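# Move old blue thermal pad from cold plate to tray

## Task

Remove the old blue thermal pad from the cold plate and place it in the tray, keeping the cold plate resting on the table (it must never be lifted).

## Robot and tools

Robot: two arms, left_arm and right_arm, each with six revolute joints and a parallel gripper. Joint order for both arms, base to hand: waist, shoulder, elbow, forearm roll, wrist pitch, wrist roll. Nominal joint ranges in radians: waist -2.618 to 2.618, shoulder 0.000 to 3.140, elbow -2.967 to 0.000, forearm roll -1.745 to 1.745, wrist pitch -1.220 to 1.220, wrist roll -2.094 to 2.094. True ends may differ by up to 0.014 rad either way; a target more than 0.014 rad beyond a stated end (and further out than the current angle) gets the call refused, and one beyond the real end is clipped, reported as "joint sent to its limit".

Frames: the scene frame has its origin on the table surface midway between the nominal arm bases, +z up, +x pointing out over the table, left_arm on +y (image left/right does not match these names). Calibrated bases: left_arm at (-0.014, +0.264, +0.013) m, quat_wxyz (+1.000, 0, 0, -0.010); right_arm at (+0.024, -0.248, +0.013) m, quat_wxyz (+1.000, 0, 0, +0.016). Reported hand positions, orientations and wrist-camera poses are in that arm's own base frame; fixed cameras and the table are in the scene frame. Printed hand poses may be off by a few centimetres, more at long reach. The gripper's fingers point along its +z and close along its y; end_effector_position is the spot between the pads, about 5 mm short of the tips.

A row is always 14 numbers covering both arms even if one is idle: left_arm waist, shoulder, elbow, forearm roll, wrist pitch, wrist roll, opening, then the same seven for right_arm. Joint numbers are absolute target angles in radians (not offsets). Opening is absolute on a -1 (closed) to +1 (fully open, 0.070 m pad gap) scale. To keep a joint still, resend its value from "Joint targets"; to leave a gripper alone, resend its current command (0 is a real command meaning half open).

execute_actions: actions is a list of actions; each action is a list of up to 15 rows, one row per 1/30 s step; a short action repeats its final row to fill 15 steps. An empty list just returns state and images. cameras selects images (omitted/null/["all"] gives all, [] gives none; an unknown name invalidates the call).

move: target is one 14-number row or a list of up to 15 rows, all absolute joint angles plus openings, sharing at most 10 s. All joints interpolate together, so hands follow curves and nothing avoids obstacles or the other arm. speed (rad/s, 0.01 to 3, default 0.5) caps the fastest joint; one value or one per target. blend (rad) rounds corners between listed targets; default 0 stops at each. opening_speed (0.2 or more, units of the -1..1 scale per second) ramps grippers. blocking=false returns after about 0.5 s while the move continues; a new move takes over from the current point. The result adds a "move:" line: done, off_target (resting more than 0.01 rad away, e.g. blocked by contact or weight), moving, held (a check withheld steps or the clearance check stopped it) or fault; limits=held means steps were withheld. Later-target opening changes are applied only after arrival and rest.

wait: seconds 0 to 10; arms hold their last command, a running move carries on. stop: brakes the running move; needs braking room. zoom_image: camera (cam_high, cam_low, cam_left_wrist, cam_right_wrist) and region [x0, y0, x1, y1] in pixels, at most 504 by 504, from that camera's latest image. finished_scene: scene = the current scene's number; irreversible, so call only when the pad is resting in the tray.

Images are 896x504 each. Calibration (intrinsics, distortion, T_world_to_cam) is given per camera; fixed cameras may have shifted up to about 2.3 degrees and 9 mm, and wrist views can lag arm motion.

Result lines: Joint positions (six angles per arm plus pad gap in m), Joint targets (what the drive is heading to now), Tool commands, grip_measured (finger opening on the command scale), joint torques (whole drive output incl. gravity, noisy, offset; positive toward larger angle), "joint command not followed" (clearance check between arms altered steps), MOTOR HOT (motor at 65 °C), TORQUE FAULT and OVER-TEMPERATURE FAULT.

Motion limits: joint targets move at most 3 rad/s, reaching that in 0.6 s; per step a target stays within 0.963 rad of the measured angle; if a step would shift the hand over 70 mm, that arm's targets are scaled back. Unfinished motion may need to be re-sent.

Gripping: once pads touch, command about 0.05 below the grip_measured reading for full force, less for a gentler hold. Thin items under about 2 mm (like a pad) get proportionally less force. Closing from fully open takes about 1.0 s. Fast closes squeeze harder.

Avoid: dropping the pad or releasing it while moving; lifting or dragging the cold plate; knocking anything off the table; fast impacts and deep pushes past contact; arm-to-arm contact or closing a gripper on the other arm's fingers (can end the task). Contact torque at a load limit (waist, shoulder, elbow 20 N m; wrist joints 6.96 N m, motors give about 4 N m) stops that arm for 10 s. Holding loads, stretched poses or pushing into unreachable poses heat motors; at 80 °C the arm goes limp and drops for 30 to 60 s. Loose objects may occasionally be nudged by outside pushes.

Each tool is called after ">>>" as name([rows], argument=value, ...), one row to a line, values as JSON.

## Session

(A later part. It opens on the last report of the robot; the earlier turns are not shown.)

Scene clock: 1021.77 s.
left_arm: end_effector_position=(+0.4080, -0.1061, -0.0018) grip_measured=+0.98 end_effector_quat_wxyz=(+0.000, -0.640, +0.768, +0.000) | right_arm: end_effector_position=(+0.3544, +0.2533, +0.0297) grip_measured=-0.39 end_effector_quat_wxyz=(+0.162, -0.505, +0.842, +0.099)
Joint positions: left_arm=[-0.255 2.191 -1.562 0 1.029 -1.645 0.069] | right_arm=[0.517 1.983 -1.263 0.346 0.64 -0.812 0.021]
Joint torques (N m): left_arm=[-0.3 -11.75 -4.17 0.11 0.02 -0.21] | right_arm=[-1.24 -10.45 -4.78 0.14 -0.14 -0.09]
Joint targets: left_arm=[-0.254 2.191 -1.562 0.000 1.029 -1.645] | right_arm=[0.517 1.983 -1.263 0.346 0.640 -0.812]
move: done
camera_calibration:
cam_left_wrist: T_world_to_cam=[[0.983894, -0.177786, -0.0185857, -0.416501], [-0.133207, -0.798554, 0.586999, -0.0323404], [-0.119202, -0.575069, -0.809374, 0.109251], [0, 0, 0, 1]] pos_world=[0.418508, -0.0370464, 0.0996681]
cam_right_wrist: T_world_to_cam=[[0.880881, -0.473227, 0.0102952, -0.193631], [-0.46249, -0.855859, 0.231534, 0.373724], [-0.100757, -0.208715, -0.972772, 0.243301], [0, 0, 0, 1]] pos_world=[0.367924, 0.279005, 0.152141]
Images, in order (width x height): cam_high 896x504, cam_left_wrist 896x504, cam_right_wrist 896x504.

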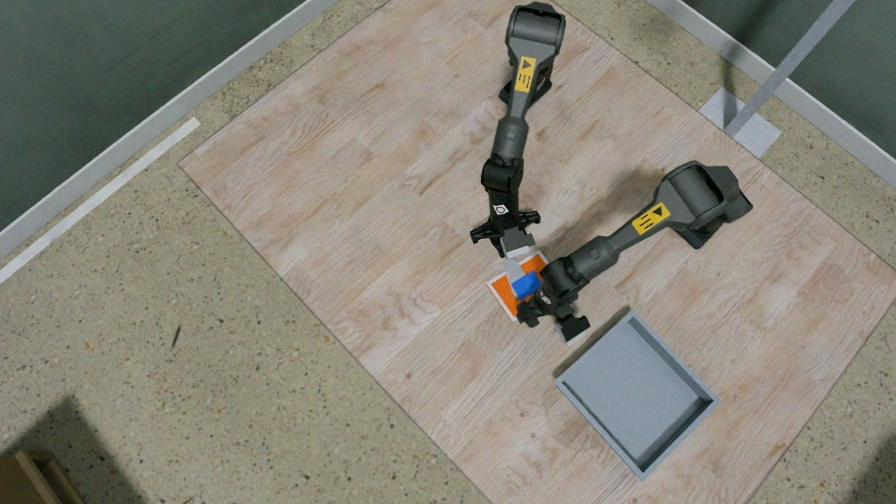

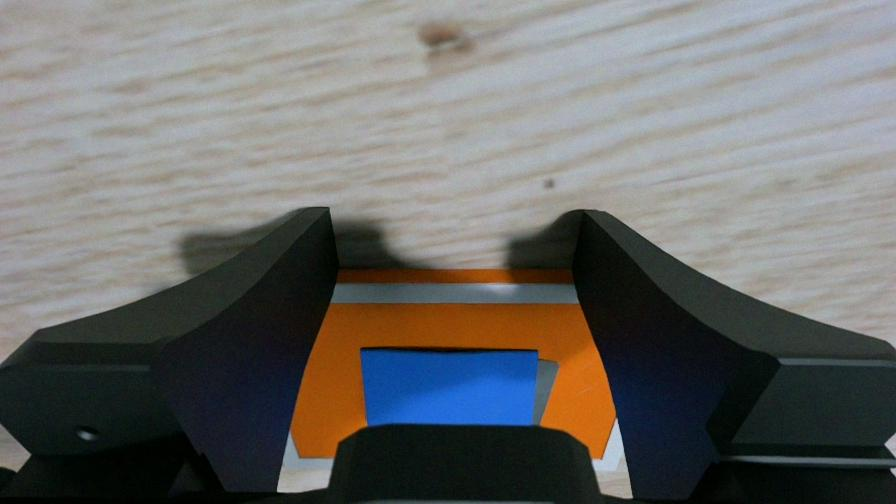

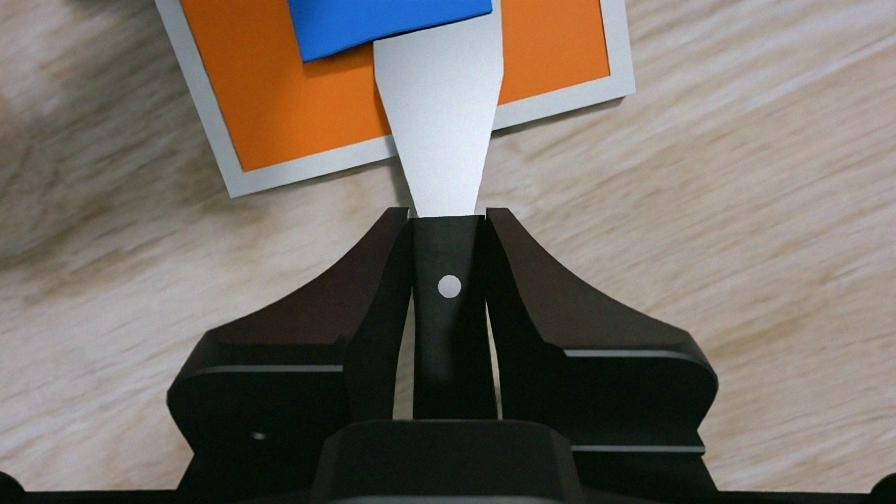

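>>> move(target=[-0.2544, 2.1907, -1.5617, 0.0, 1.0291, -1.6446, 1.0, 0.4587, 2.0745, -1.4228, 0.4047, 0.784, -1.0931, -0.6], speed=0.05, cameras=["cam_left_wrist", "cam_high", "cam_right_wrist"])

>>> zoom_image(camera="cam_left_wrist", region=[250, 150, 670, 490])

Scene clock: 1033.33 s.
left_arm: end_effector_position=(+0.4080, -0.1061, -0.0018) grip_measured=+0.98 end_effector_quat_wxyz=(+0.000, -0.640, +0.768, +0.000) | right_arm: end_effector_position=(+0.3758, +0.2542, +0.0307) grip_measured=-0.39 end_effector_quat_wxyz=(+0.153, -0.593, +0.783, +0.115)
Joint positions: left_arm=[-0.255 2.191 -1.562 0 1.029 -1.645 0.069] | right_arm=[0.459 2.074 -1.423 0.404 0.784 -1.093 0.021]
Joint torques (N m): left_arm=[-4.16 -11.99 -3.65 -1.41 0.11 -0.03] | right_arm=[2.23 -11.65 -7.57 2.38 -0.79 0.05]
Joint targets: left_arm=[-0.254 2.191 -1.562 0.000 1.029 -1.645] | right_arm=[0.459 2.075 -1.423 0.405 0.784 -1.093]
move: done
camera_calibration:
cam_left_wrist: T_world_to_cam=[[0.983894, -0.177786, -0.0185857, -0.416501], [-0.133207, -0.798554, 0.586999, -0.0323404], [-0.119202, -0.575069, -0.809374, 0.109251], [0, 0, 0, 1]] pos_world=[0.418508, -0.0370464, 0.0996681]
cam_right_wrist: T_world_to_cam=[[0.961305, -0.275066, 0.0151797, -0.292798], [-0.271051, -0.934548, 0.230545, 0.332225], [-0.0492291, -0.225739, -0.972943, 0.231553], [0, 0, 0, 1]] pos_world=[0.382918, 0.282212, 0.153139]
Images, in order (width x height): cam_high 896x504, cam_left_wrist 896x504, cam_right_wrist 896x504.

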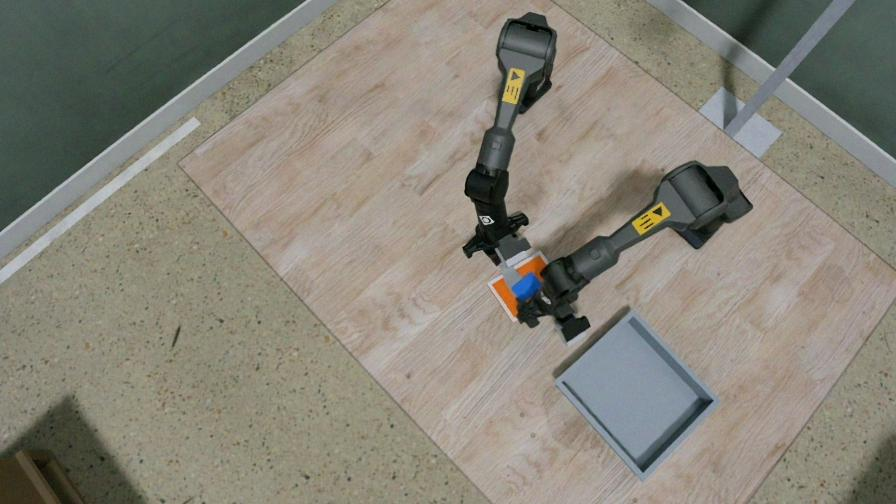

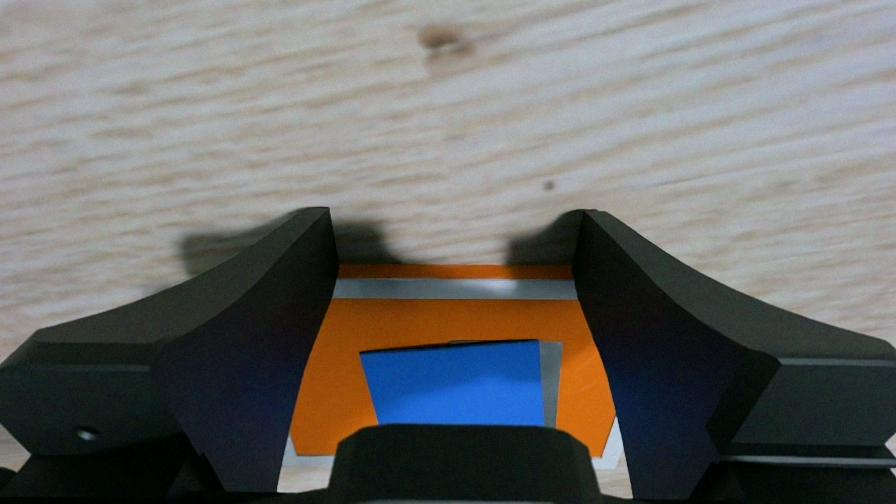

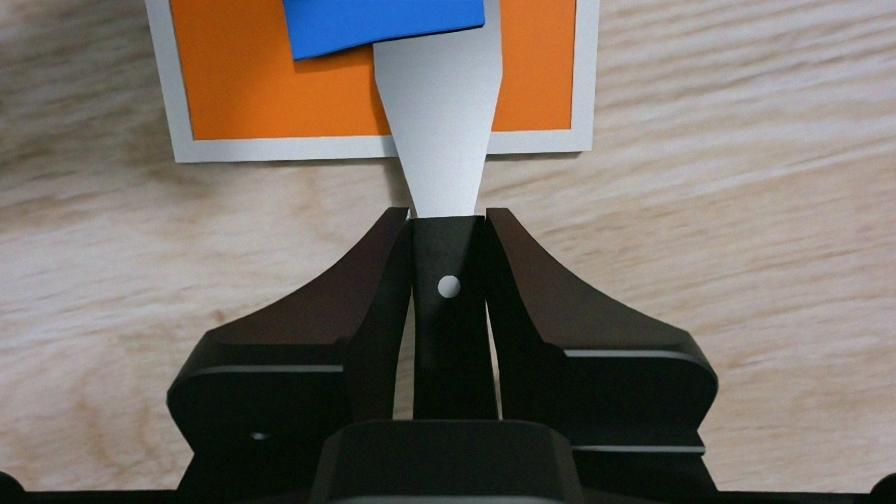

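Scaled by 1.200 from the camera's 896x504 image, which has a finer 1280x720 frame.

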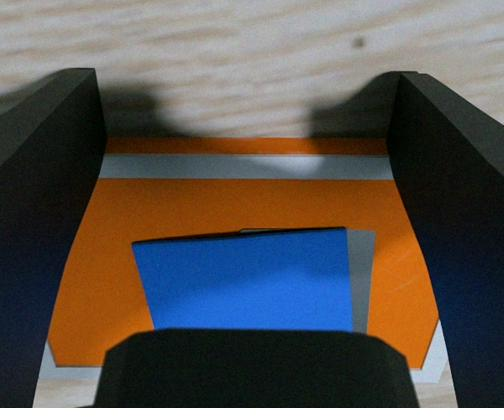

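>>> move(target=[-0.2544, 2.1907, -1.5617, 0.0, 1.0291, -1.6446, 1.0, 0.4685, 2.0848, -1.4411, 0.3992, 0.7882, -1.078, -0.6], speed=0.02, cameras=["cam_left_wrist", "cam_high", "cam_right_wrist"])

>>> zoom_image(camera="cam_left_wrist", region=[250, 150, 670, 490])

Scene clock: 1043.63 s.
left_arm: end_effector_position=(+0.4080, -0.1061, -0.0018) grip_measured=+0.98 end_effector_quat_wxyz=(+0.000, -0.640, +0.768, +0.000) | right_arm: end_effector_position=(+0.3767, +0.2589, +0.0303) grip_measured=-0.39 end_effector_quat_wxyz=(+0.152, -0.592, +0.783, +0.115)
Joint positions: left_arm=[-0.255 2.191 -1.562 0 1.029 -1.645 0.069] | right_arm=[0.468 2.085 -1.441 0.399 0.788 -1.079 0.021]
Joint torques (N m): left_arm=[-2.79 -12.18 -3.23 -1.45 -0.05 -0.06] | right_arm=[3.05 -11.72 -7.46 2.16 -0.75 0.23]
Joint targets: left_arm=[-0.254 2.191 -1.562 0.000 1.029 -1.645] | right_arm=[0.469 2.085 -1.441 0.399 0.788 -1.078]
move: done
camera_calibration:
cam_left_wrist: T_world_to_cam=[[0.983894, -0.177786, -0.0185857, -0.416501], [-0.133207, -0.798554, 0.586999, -0.0323404], [-0.119202, -0.575069, -0.809374, 0.109251], [0, 0, 0, 1]] pos_world=[0.418508, -0.0370464, 0.0996681]
cam_right_wrist: T_world_to_cam=[[0.961196, -0.275543, 0.0133505, -0.292202], [-0.271067, -0.93438, 0.231209, 0.336894], [-0.0512335, -0.225856, -0.972813, 0.233068], [0, 0, 0, 1]] pos_world=[0.384125, 0.286913, 0.152739]
Images, in order (width x height): cam_high 896x504, cam_left_wrist 896x504, cam_right_wrist 896x504.

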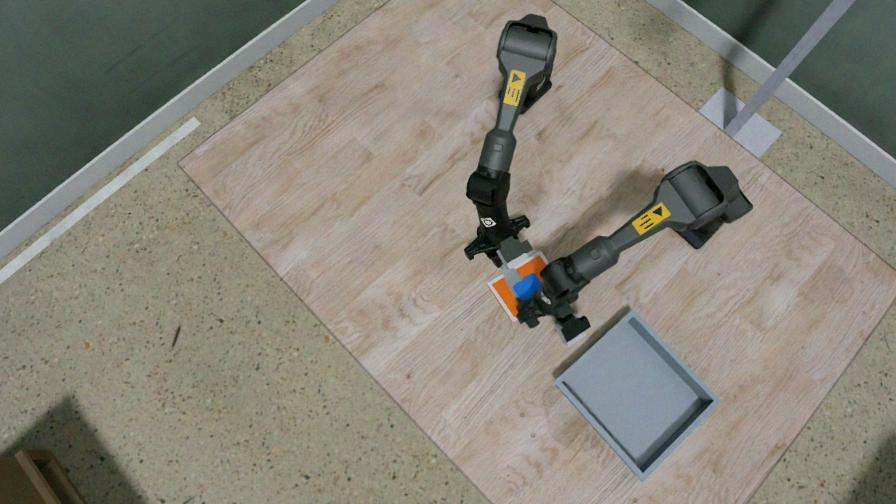

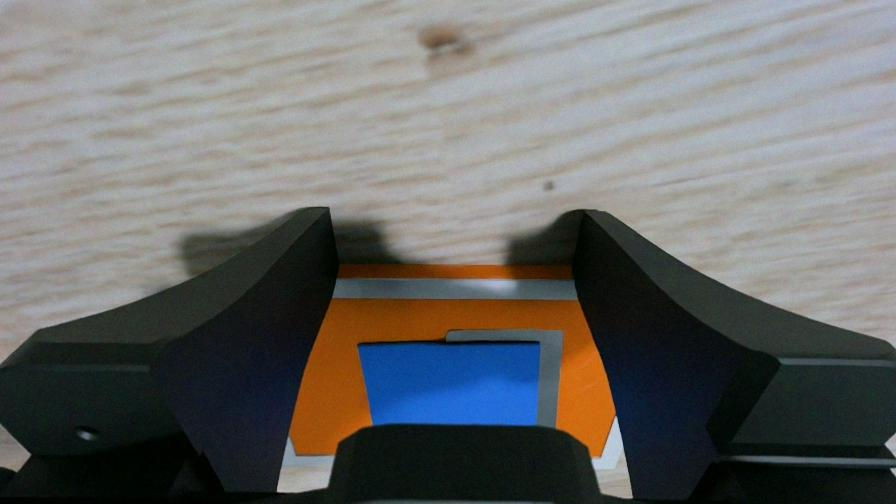

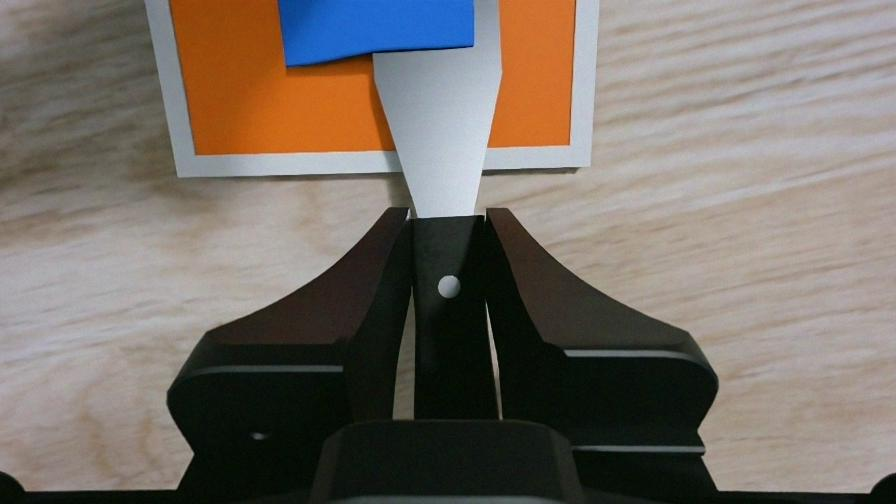

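Scaled by 1.200 from the camera's 896x504 image, which has a finer 1280x720 frame.

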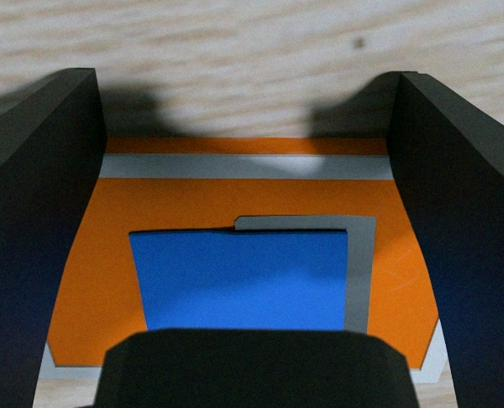

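>>> move([
  [-0.2544, 2.1907, -1.5617, 0.0, 1.0291, -1.6446, 1.0, 0.4665, 2.0827, -1.4374, 0.4003, 0.7874, -1.081, -0.6],
  [-0.2544, 2.1523, -1.5994, 0.0, 1.105, -1.6446, 1.0, 0.4665, 2.0827, -1.4374, 0.4003, 0.7874, -1.081, -0.6],
  [-0.348, 2.1577, -1.6381, 0.0, 1.1383, -1.7382, 1.0, 0.4665, 2.0827, -1.4374, 0.4003, 0.7874, -1.081, -0.6],
  [-0.348, 2.188, -1.6084, 0.0, 1.0784, -1.7382, 1.0, 0.4665, 2.0827, -1.4374, 0.4003, 0.7874, -1.081, -0.6],
], speed=[0.05, 0.15, 0.2, 0.1], cameras=["cam_left_wrist", "cam_low", "cam_right_wrist"])

>>> zoom_image(camera="cam_left_wrist", region=[250, 120, 670, 460])

Scene clock: 1092.83 s.
left_arm: end_effector_position=(+0.4007, -0.1456, +0.0099) grip_measured=+0.98 end_effector_quat_wxyz=(+0.000, -0.641, +0.768, +0.000) | right_arm: end_effector_position=(+0.3765, +0.2585, +0.0305) grip_measured=-0.39 end_effector_quat_wxyz=(+0.152, -0.592, +0.783, +0.115)
Joint positions: left_arm=[-0.348 2.188 -1.608 0 1.078 -1.739 0.069] | right_arm=[0.467 2.083 -1.437 0.401 0.787 -1.081 0.021]
Joint torques (N m): left_arm=[1.19 -13.04 -3.33 0.18 0.04 0.01] | right_arm=[-1.27 -12.69 -4.72 0.25 -0.02 -0.1]
Joint targets: left_arm=[-0.348 2.188 -1.608 0.000 1.078 -1.738] | right_arm=[0.467 2.083 -1.437 0.400 0.787 -1.081]
move: done
camera_calibration:
cam_left_wrist: T_world_to_cam=[[0.984048, -0.176945, -0.0184203, -0.416026], [-0.132525, -0.798192, 0.587645, -0.0719224], [-0.118684, -0.57583, -0.808909, 0.0947771], [0, 0, 0, 1]] pos_world=[0.411107, -0.0764462, 0.111268]
cam_right_wrist: T_world_to_cam=[[0.961039, -0.276088, 0.0133979, -0.291846], [-0.271662, -0.934461, 0.230179, 0.336705], [-0.0510298, -0.22485, -0.973056, 0.232806], [0, 0, 0, 1]] pos_world=[0.383825, 0.286409, 0.152941]
Images, in order (width x height): cam_low 896x504, cam_left_wrist 896x504, cam_right_wrist 896x504.

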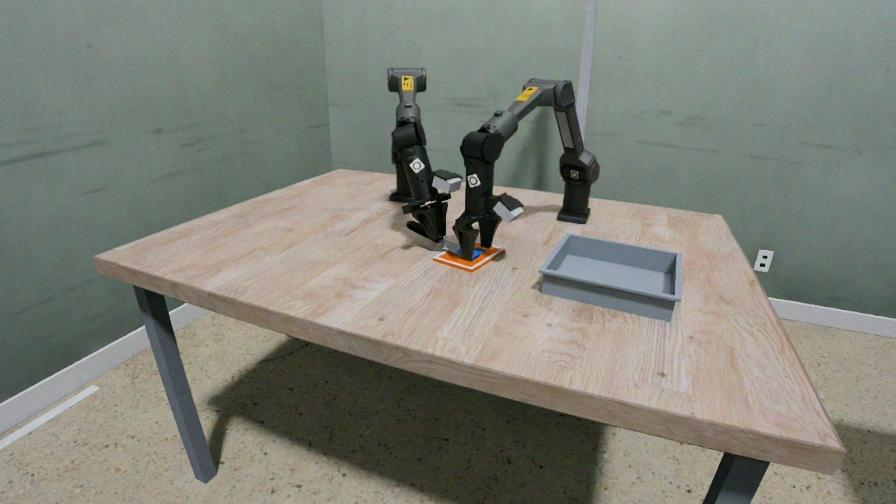

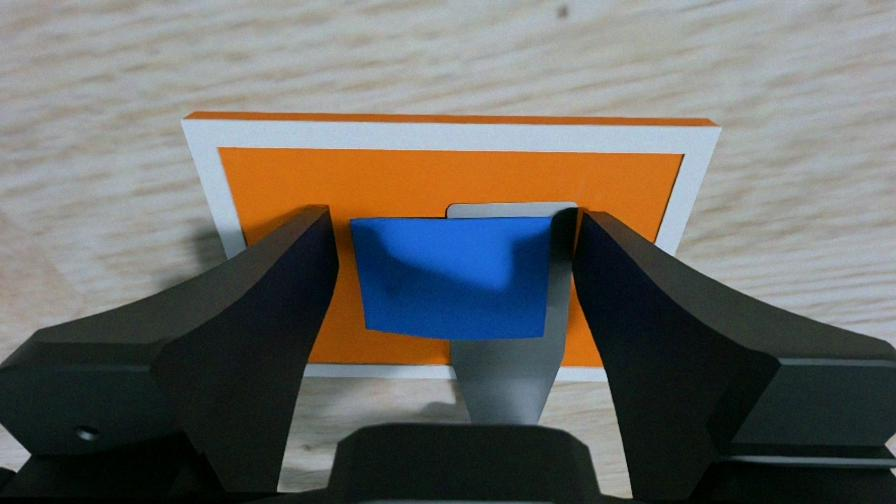

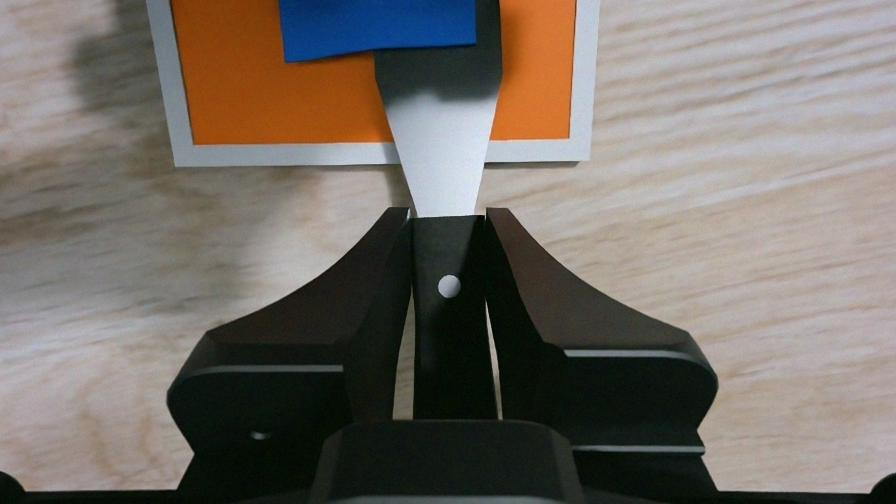

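Scaled by 1.200 from the camera's 896x504 image, which has a finer 1280x720 frame.

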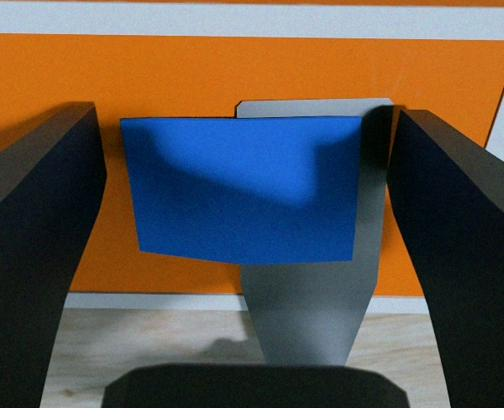

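>>> move([
  [-0.3466, 2.1983, -1.6274, 0.0, 1.087, -1.7367, 1.0, 0.4665, 2.0827, -1.4374, 0.4003, 0.7874, -1.081, -0.6],
  [-0.3466, 2.2064, -1.6194, 0.0, 1.071, -1.7367, 1.0, 0.4665, 2.0827, -1.4374, 0.4003, 0.7874, -1.081, -0.6],
], speed=[0.05, 0.02], cameras=["cam_left_wrist"])

>>> zoom_image(camera="cam_left_wrist", region=[250, 120, 670, 460])

Scene clock: 1105.23 s.
left_arm: end_effector_position=(+0.4035, -0.1462, +0.0047) grip_measured=+0.98 end_effector_quat_wxyz=(+0.000, -0.640, +0.768, +0.000) | right_arm: end_effector_position=(+0.3765, +0.2585, +0.0305) grip_measured=-0.39 end_effector_quat_wxyz=(+0.152, -0.592, +0.783, +0.115)
Joint positions: left_arm=[-0.347 2.206 -1.619 0 1.071 -1.737 0.069] | right_arm=[0.467 2.083 -1.437 0.401 0.787 -1.081 0.021]
Joint torques (N m): left_arm=[1.1 -12.22 -2.95 0.15 -0.09 -0.01] | right_arm=[-1.24 -11.6 -5.61 0.43 -0.14 -0.04]
Joint targets: left_arm=[-0.347 2.206 -1.619 0.000 1.071 -1.737] | right_arm=[0.467 2.083 -1.437 0.400 0.787 -1.081]
move: done
camera_calibration:
cam_left_wrist: T_world_to_cam=[[0.983878, -0.177806, -0.0191913, -0.418998], [-0.13279, -0.798202, 0.587572, -0.0688447], [-0.119793, -0.575551, -0.808944, 0.0910548], [0, 0, 0, 1]] pos_world=[0.414009, -0.0770456, 0.106068]
Images, in order (width x height): cam_left_wrist 896x504.

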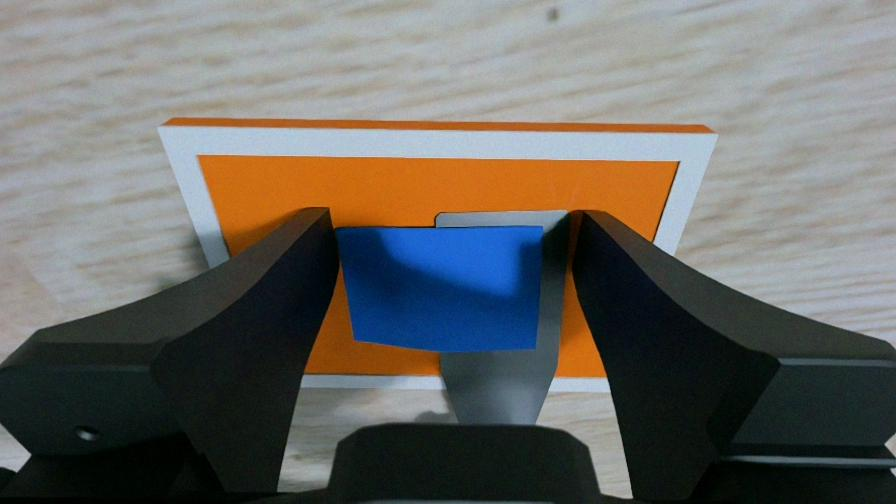

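Scaled by 1.200 from the camera's 896x504 image, which has a finer 1280x720 frame.

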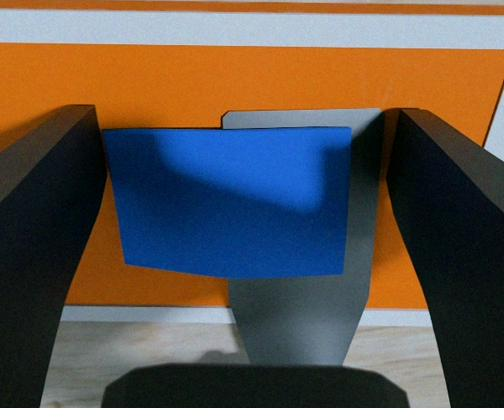

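>>> move(target=[-0.3466, 2.2064, -1.6194, 0.0, 1.071, -1.7367, 1.0, 0.4905, 2.0491, -1.3791, 0.4041, 0.7567, -1.0683, -0.6], speed=0.03, cameras=["cam_left_wrist", "cam_right_wrist"])

>>> zoom_image(camera="cam_left_wrist", region=[250, 120, 670, 460])

Scene clock: 1119.70 s.
left_arm: end_effector_position=(+0.4035, -0.1462, +0.0047) grip_measured=+0.98 end_effector_quat_wxyz=(+0.000, -0.640, +0.768, +0.000) | right_arm: end_effector_position=(+0.3630, +0.2615, +0.0308) grip_measured=-0.39 end_effector_quat_wxyz=(+0.152, -0.592, +0.783, +0.115)
Joint positions: left_arm=[-0.347 2.206 -1.619 0 1.071 -1.737 0.069] | right_arm=[0.49 2.049 -1.38 0.404 0.757 -1.068 0.021]
Joint torques (N m): left_arm=[0.47 -14.68 -4.21 0.1 -0.12 0] | right_arm=[0.4 -12.34 -4.52 0.73 0.04 0.11]
Joint targets: left_arm=[-0.347 2.206 -1.619 0.000 1.071 -1.737] | right_arm=[0.490 2.049 -1.379 0.404 0.757 -1.068]
move: done
camera_calibration:
cam_left_wrist: T_world_to_cam=[[0.983878, -0.177806, -0.0191913, -0.418998], [-0.13279, -0.798202, 0.587572, -0.0688447], [-0.119793, -0.575551, -0.808944, 0.0910548], [0, 0, 0, 1]] pos_world=[0.414009, -0.0770456, 0.106068]
cam_right_wrist: T_world_to_cam=[[0.961124, -0.275759, 0.0140809, -0.278276], [-0.271474, -0.934415, 0.230588, 0.335628], [-0.0504294, -0.225447, -0.972949, 0.233017], [0, 0, 0, 1]] pos_world=[0.370323, 0.289411, 0.15324]
Images, in order (width x height): cam_left_wrist 896x504, cam_right_wrist 896x504.

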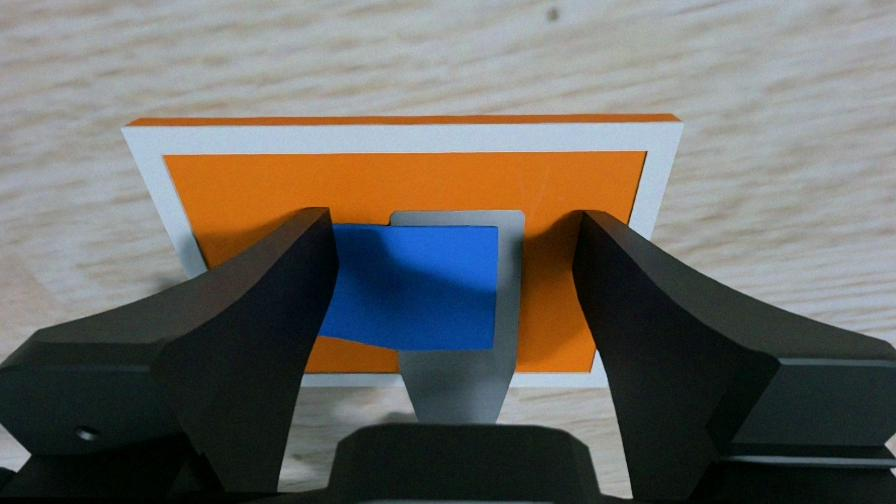

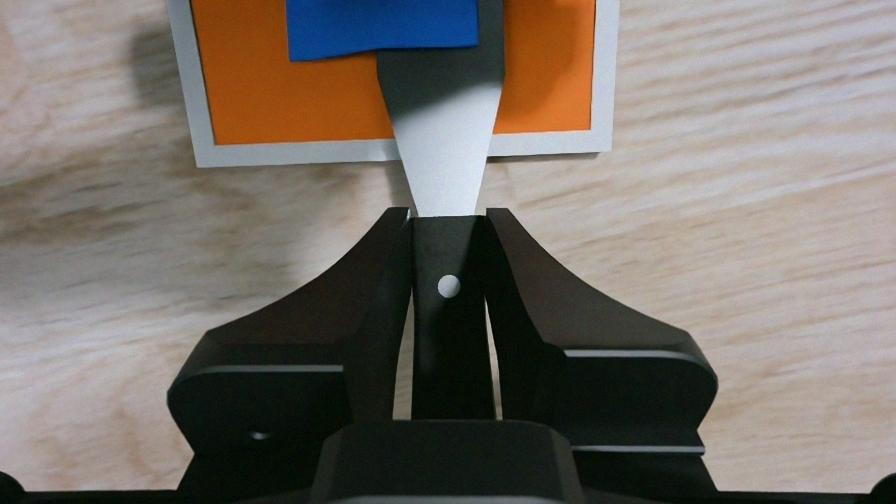

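Scaled by 1.200 from the camera's 896x504 image, which has a finer 1280x720 frame.

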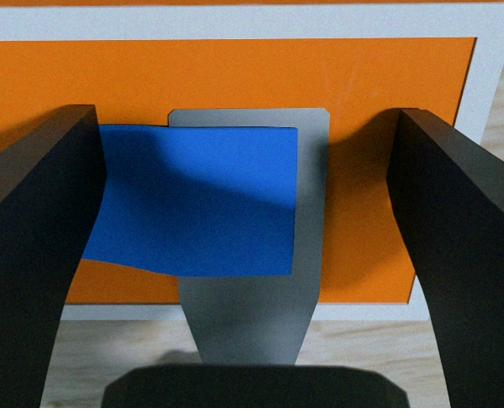

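>>> move([
  [-0.3466, 2.2087, -1.6171, 0.0, 1.0664, -1.7367, 1.0, 0.4905, 2.0491, -1.3791, 0.4041, 0.7567, -1.0683, -0.6],
  [-0.3466, 2.2087, -1.6171, 0.0, 1.0664, -1.7367, 1.0, 0.5127, 2.0189, -1.3276, 0.4073, 0.7297, -1.0556, -0.6],
], speed=[0.01, 0.03], cameras=["cam_left_wrist", "cam_right_wrist"])

>>> zoom_image(camera="cam_left_wrist", region=[250, 120, 670, 460])

Scene clock: 1149.93 s.
left_arm: end_effector_position=(+0.4039, -0.1463, +0.0039) grip_measured=+0.98 end_effector_quat_wxyz=(+0.000, -0.640, +0.768, -0.001) | right_arm: end_effector_position=(+0.3502, +0.2642, +0.0306) grip_measured=-0.39 end_effector_quat_wxyz=(+0.152, -0.592, +0.783, +0.115)
Joint positions: left_arm=[-0.347 2.207 -1.618 0 1.067 -1.737 0.069] | right_arm=[0.512 2.019 -1.327 0.407 0.73 -1.056 0.021]
Joint torques (N m): left_arm=[-0.49 -3.08 0.19 0.02 -0.36 -0.03] | right_arm=[2.38 -11.63 -4.08 1.09 0.4 -0.04]
Joint targets: left_arm=[-0.347 2.209 -1.617 0.000 1.066 -1.737] | right_arm=[0.513 2.019 -1.328 0.407 0.730 -1.056]
move: done
camera_calibration:
cam_left_wrist: T_world_to_cam=[[0.983902, -0.177888, -0.0171108, -0.41946], [-0.134018, -0.797803, 0.587835, -0.067914], [-0.11822, -0.576078, -0.8088, 0.089665], [0, 0, 0, 1]] pos_world=[0.414206, -0.0771447, 0.105266]
cam_right_wrist: T_world_to_cam=[[0.961109, -0.275849, 0.0132712, -0.265142], [-0.271356, -0.93434, 0.23103, 0.334713], [-0.0513298, -0.225647, -0.972856, 0.233179], [0, 0, 0, 1]] pos_world=[0.357626, 0.292212, 0.15304]
Images, in order (width x height): cam_left_wrist 896x504, cam_right_wrist 896x504.

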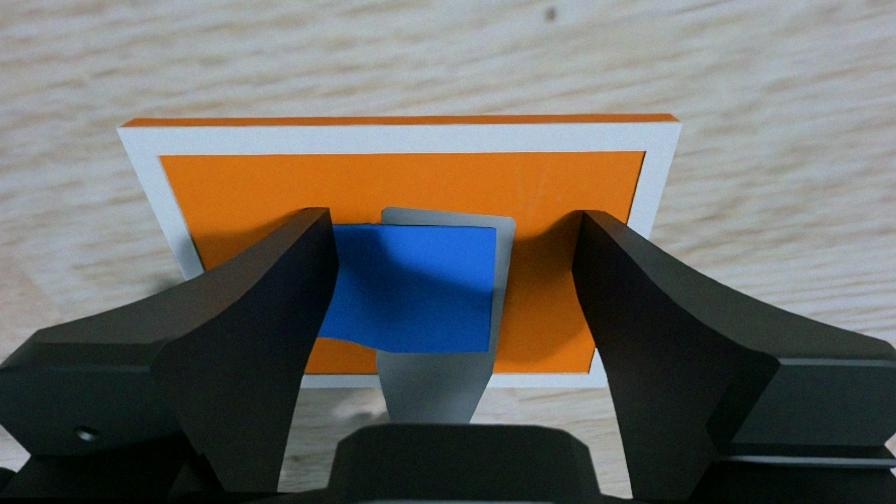

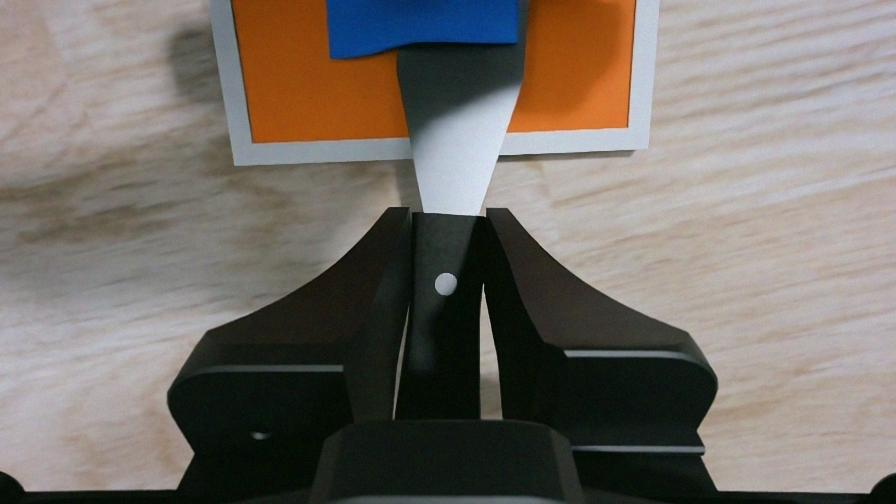

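Scaled by 1.200 from the camera's 896x504 image, which has a finer 1280x720 frame.

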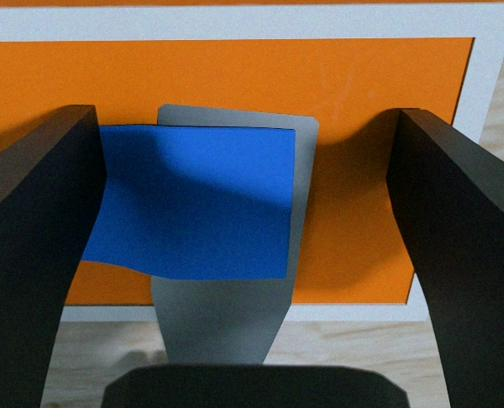

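>>> move(target=[-0.3466, 2.2087, -1.6171, 0.0, 1.0664, -1.7367, 1.0, 0.5024, 2.0322, -1.3497, 0.4237, 0.7646, -1.1396, -0.6], speed=0.03, cameras=["cam_left_wrist", "cam_right_wrist"])

>>> zoom_image(camera="cam_left_wrist", region=[250, 120, 670, 460])

Scene clock: 1167.47 s.
left_arm: end_effector_position=(+0.4038, -0.1463, +0.0035) grip_measured=+0.97 end_effector_quat_wxyz=(+0.000, -0.640, +0.768, -0.001) | right_arm: end_effector_position=(+0.3501, +0.2643, +0.0305) grip_measured=-0.38 end_effector_quat_wxyz=(+0.148, -0.619, +0.762, +0.120)
Joint positions: left_arm=[-0.347 2.208 -1.618 0 1.067 -1.737 0.069] | right_arm=[0.502 2.032 -1.349 0.423 0.764 -1.139 0.022]
Joint torques (N m): left_arm=[-0.44 1.19 1.84 0.31 0.07 -0.04] | right_arm=[1.74 -10.55 -4.59 1.13 0.77 -0.32]
Joint targets: left_arm=[-0.347 2.209 -1.617 0.000 1.066 -1.737] | right_arm=[0.502 2.032 -1.350 0.424 0.765 -1.140]
move: done
camera_calibration:
cam_left_wrist: T_world_to_cam=[[0.983887, -0.177881, -0.0179963, -0.419369], [-0.133518, -0.797966, 0.587727, -0.0678884], [-0.118906, -0.575855, -0.808859, 0.08965], [0, 0, 0, 1]] pos_world=[0.414207, -0.0771451, 0.104867]
cam_right_wrist: T_world_to_cam=[[0.977967, -0.208326, 0.0134309, -0.288745], [-0.205742, -0.950943, 0.231036, 0.316144], [-0.0353589, -0.228709, -0.972852, 0.2283], [0, 0, 0, 1]] pos_world=[0.3555, 0.292696, 0.152939]
Images, in order (width x height): cam_left_wrist 896x504, cam_right_wrist 896x504.

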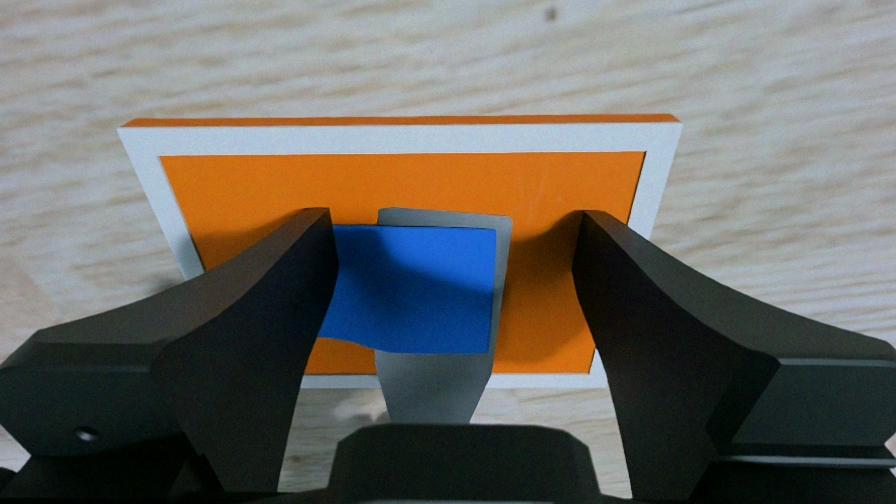

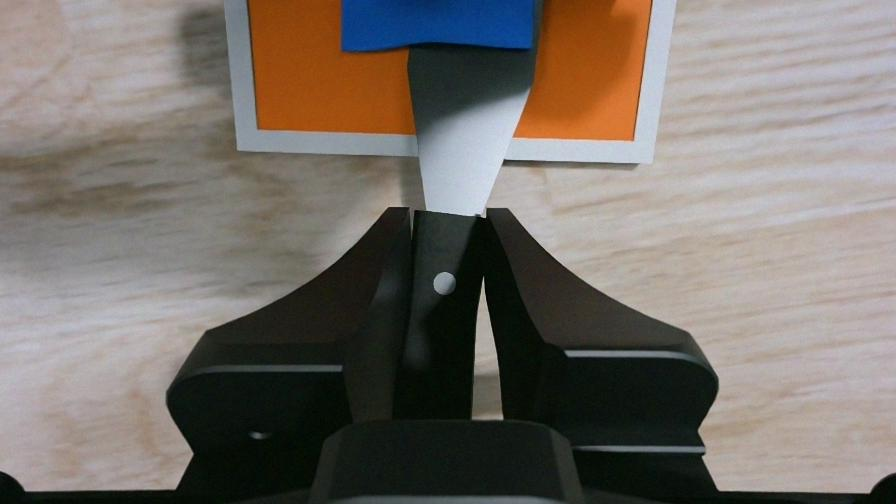

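Scaled by 1.200 from the camera's 896x504 image, which has a finer 1280x720 frame.

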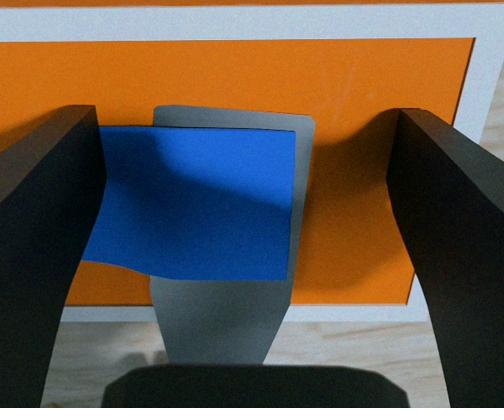

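>>> move([
  [-0.3466, 2.1627, -1.6623, 0.0, 1.1575, -1.7367, 1.0, 0.5024, 2.0322, -1.3497, 0.4237, 0.7646, -1.1396, -0.6],
  [-0.3466, 2.1627, -1.6623, 0.0, 1.1575, -1.7367, 1.0, 0.5024, 2.0188, -1.3629, 0.4126, 0.789, -1.124, -0.6],
], speed=[0.15, 0.02])

>>> zoom_image(camera="cam_left_wrist", region=[250, 120, 670, 460])

>>> zoom_image(camera="cam_low", region=[400, 190, 520, 280])

Scene clock: 1190.03 s.
left_arm: end_effector_position=(+0.4024, -0.1455, +0.0333) grip_measured=+0.98 end_effector_quat_wxyz=(+0.000, -0.640, +0.768, +0.000) | right_arm: end_effector_position=(+0.3499, +0.2645, +0.0386) grip_measured=-0.39 end_effector_quat_wxyz=(+0.148, -0.619, +0.762, +0.121)
Joint positions: left_arm=[-0.347 2.163 -1.662 0 1.158 -1.737 0.069] | right_arm=[0.503 2.019 -1.363 0.413 0.789 -1.125 0.021]
Joint torques (N m): left_arm=[0.53 -13.33 -3.87 -0.05 -0.17 -0.07] | right_arm=[-0.98 -12.86 -5.98 0.4 -0.08 0.14]
Joint targets: left_arm=[-0.347 2.163 -1.662 0.000 1.158 -1.737] | right_arm=[0.502 2.019 -1.363 0.413 0.789 -1.124]
move: done
camera_calibration:
cam_left_wrist: T_world_to_cam=[[0.983796, -0.17825, -0.0192987, -0.417262], [-0.133206, -0.798716, 0.586778, -0.0852165], [-0.120007, -0.574699, -0.809518, 0.114659], [0, 0, 0, 1]] pos_world=[0.412909, -0.0765464, 0.134769]
cam_right_wrist: T_world_to_cam=[[0.97822, -0.207158, 0.0131206, -0.288998], [-0.204539, -0.951225, 0.230945, 0.31409], [-0.0353613, -0.228598, -0.972878, 0.236191], [0, 0, 0, 1]] pos_world=[0.355299, 0.292895, 0.16104]

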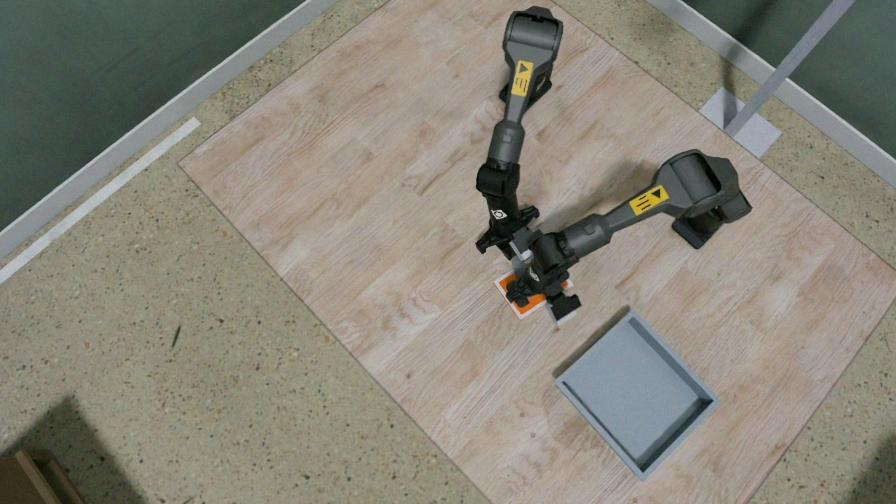

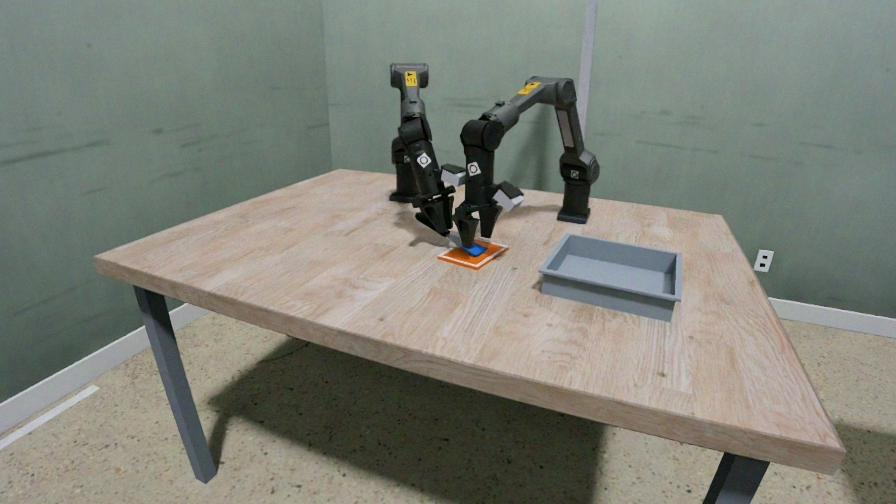

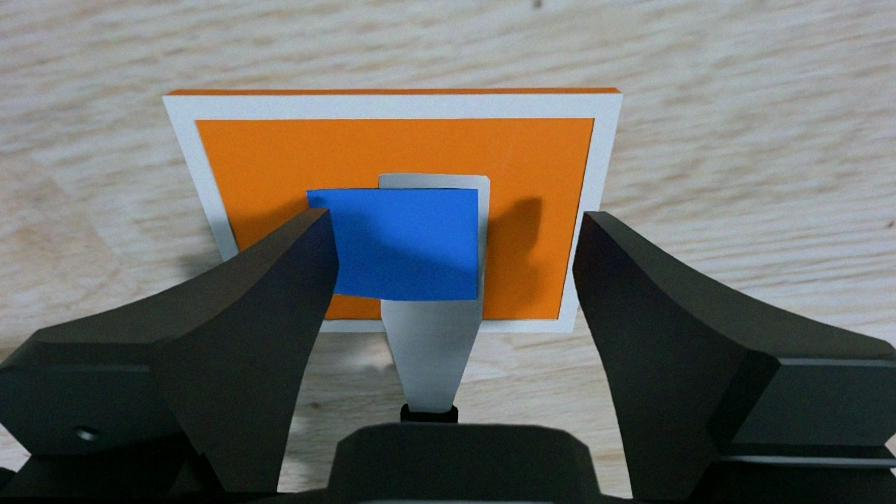

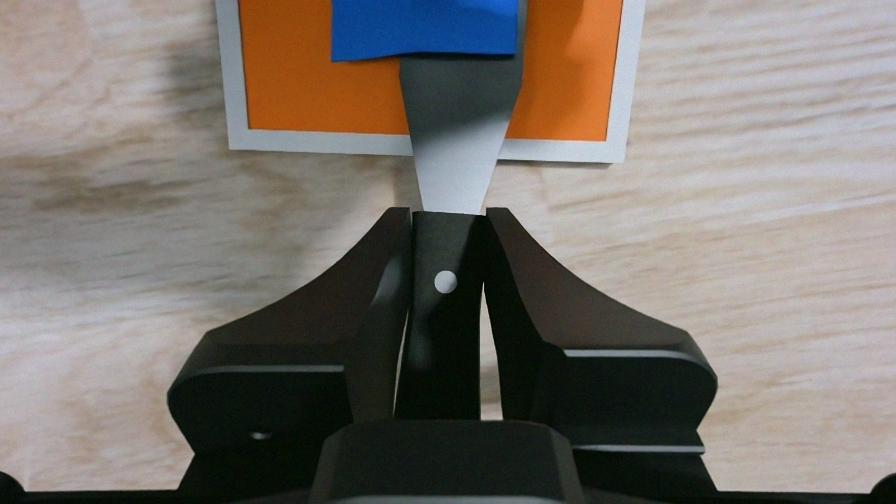

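Scaled by 1.200 from the camera's 896x504 image, which has a finer 1280x720 frame.

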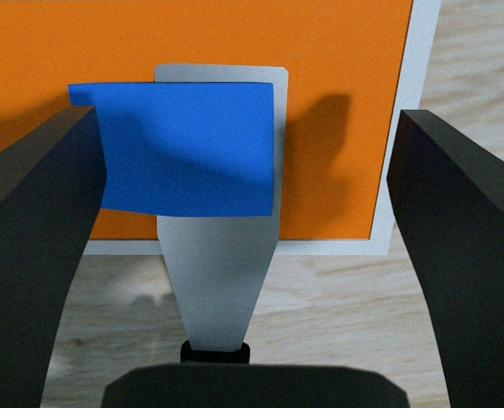

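Scaled by 4.200 from the camera's 896x504 image, which has a finer 1280x720 frame.

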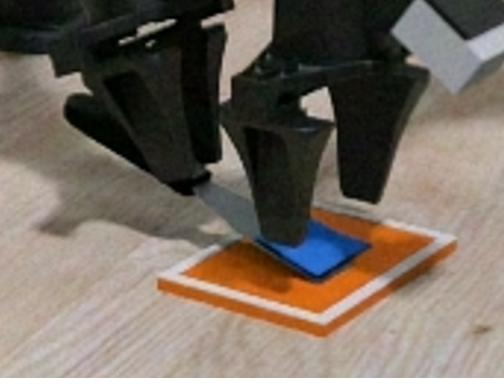

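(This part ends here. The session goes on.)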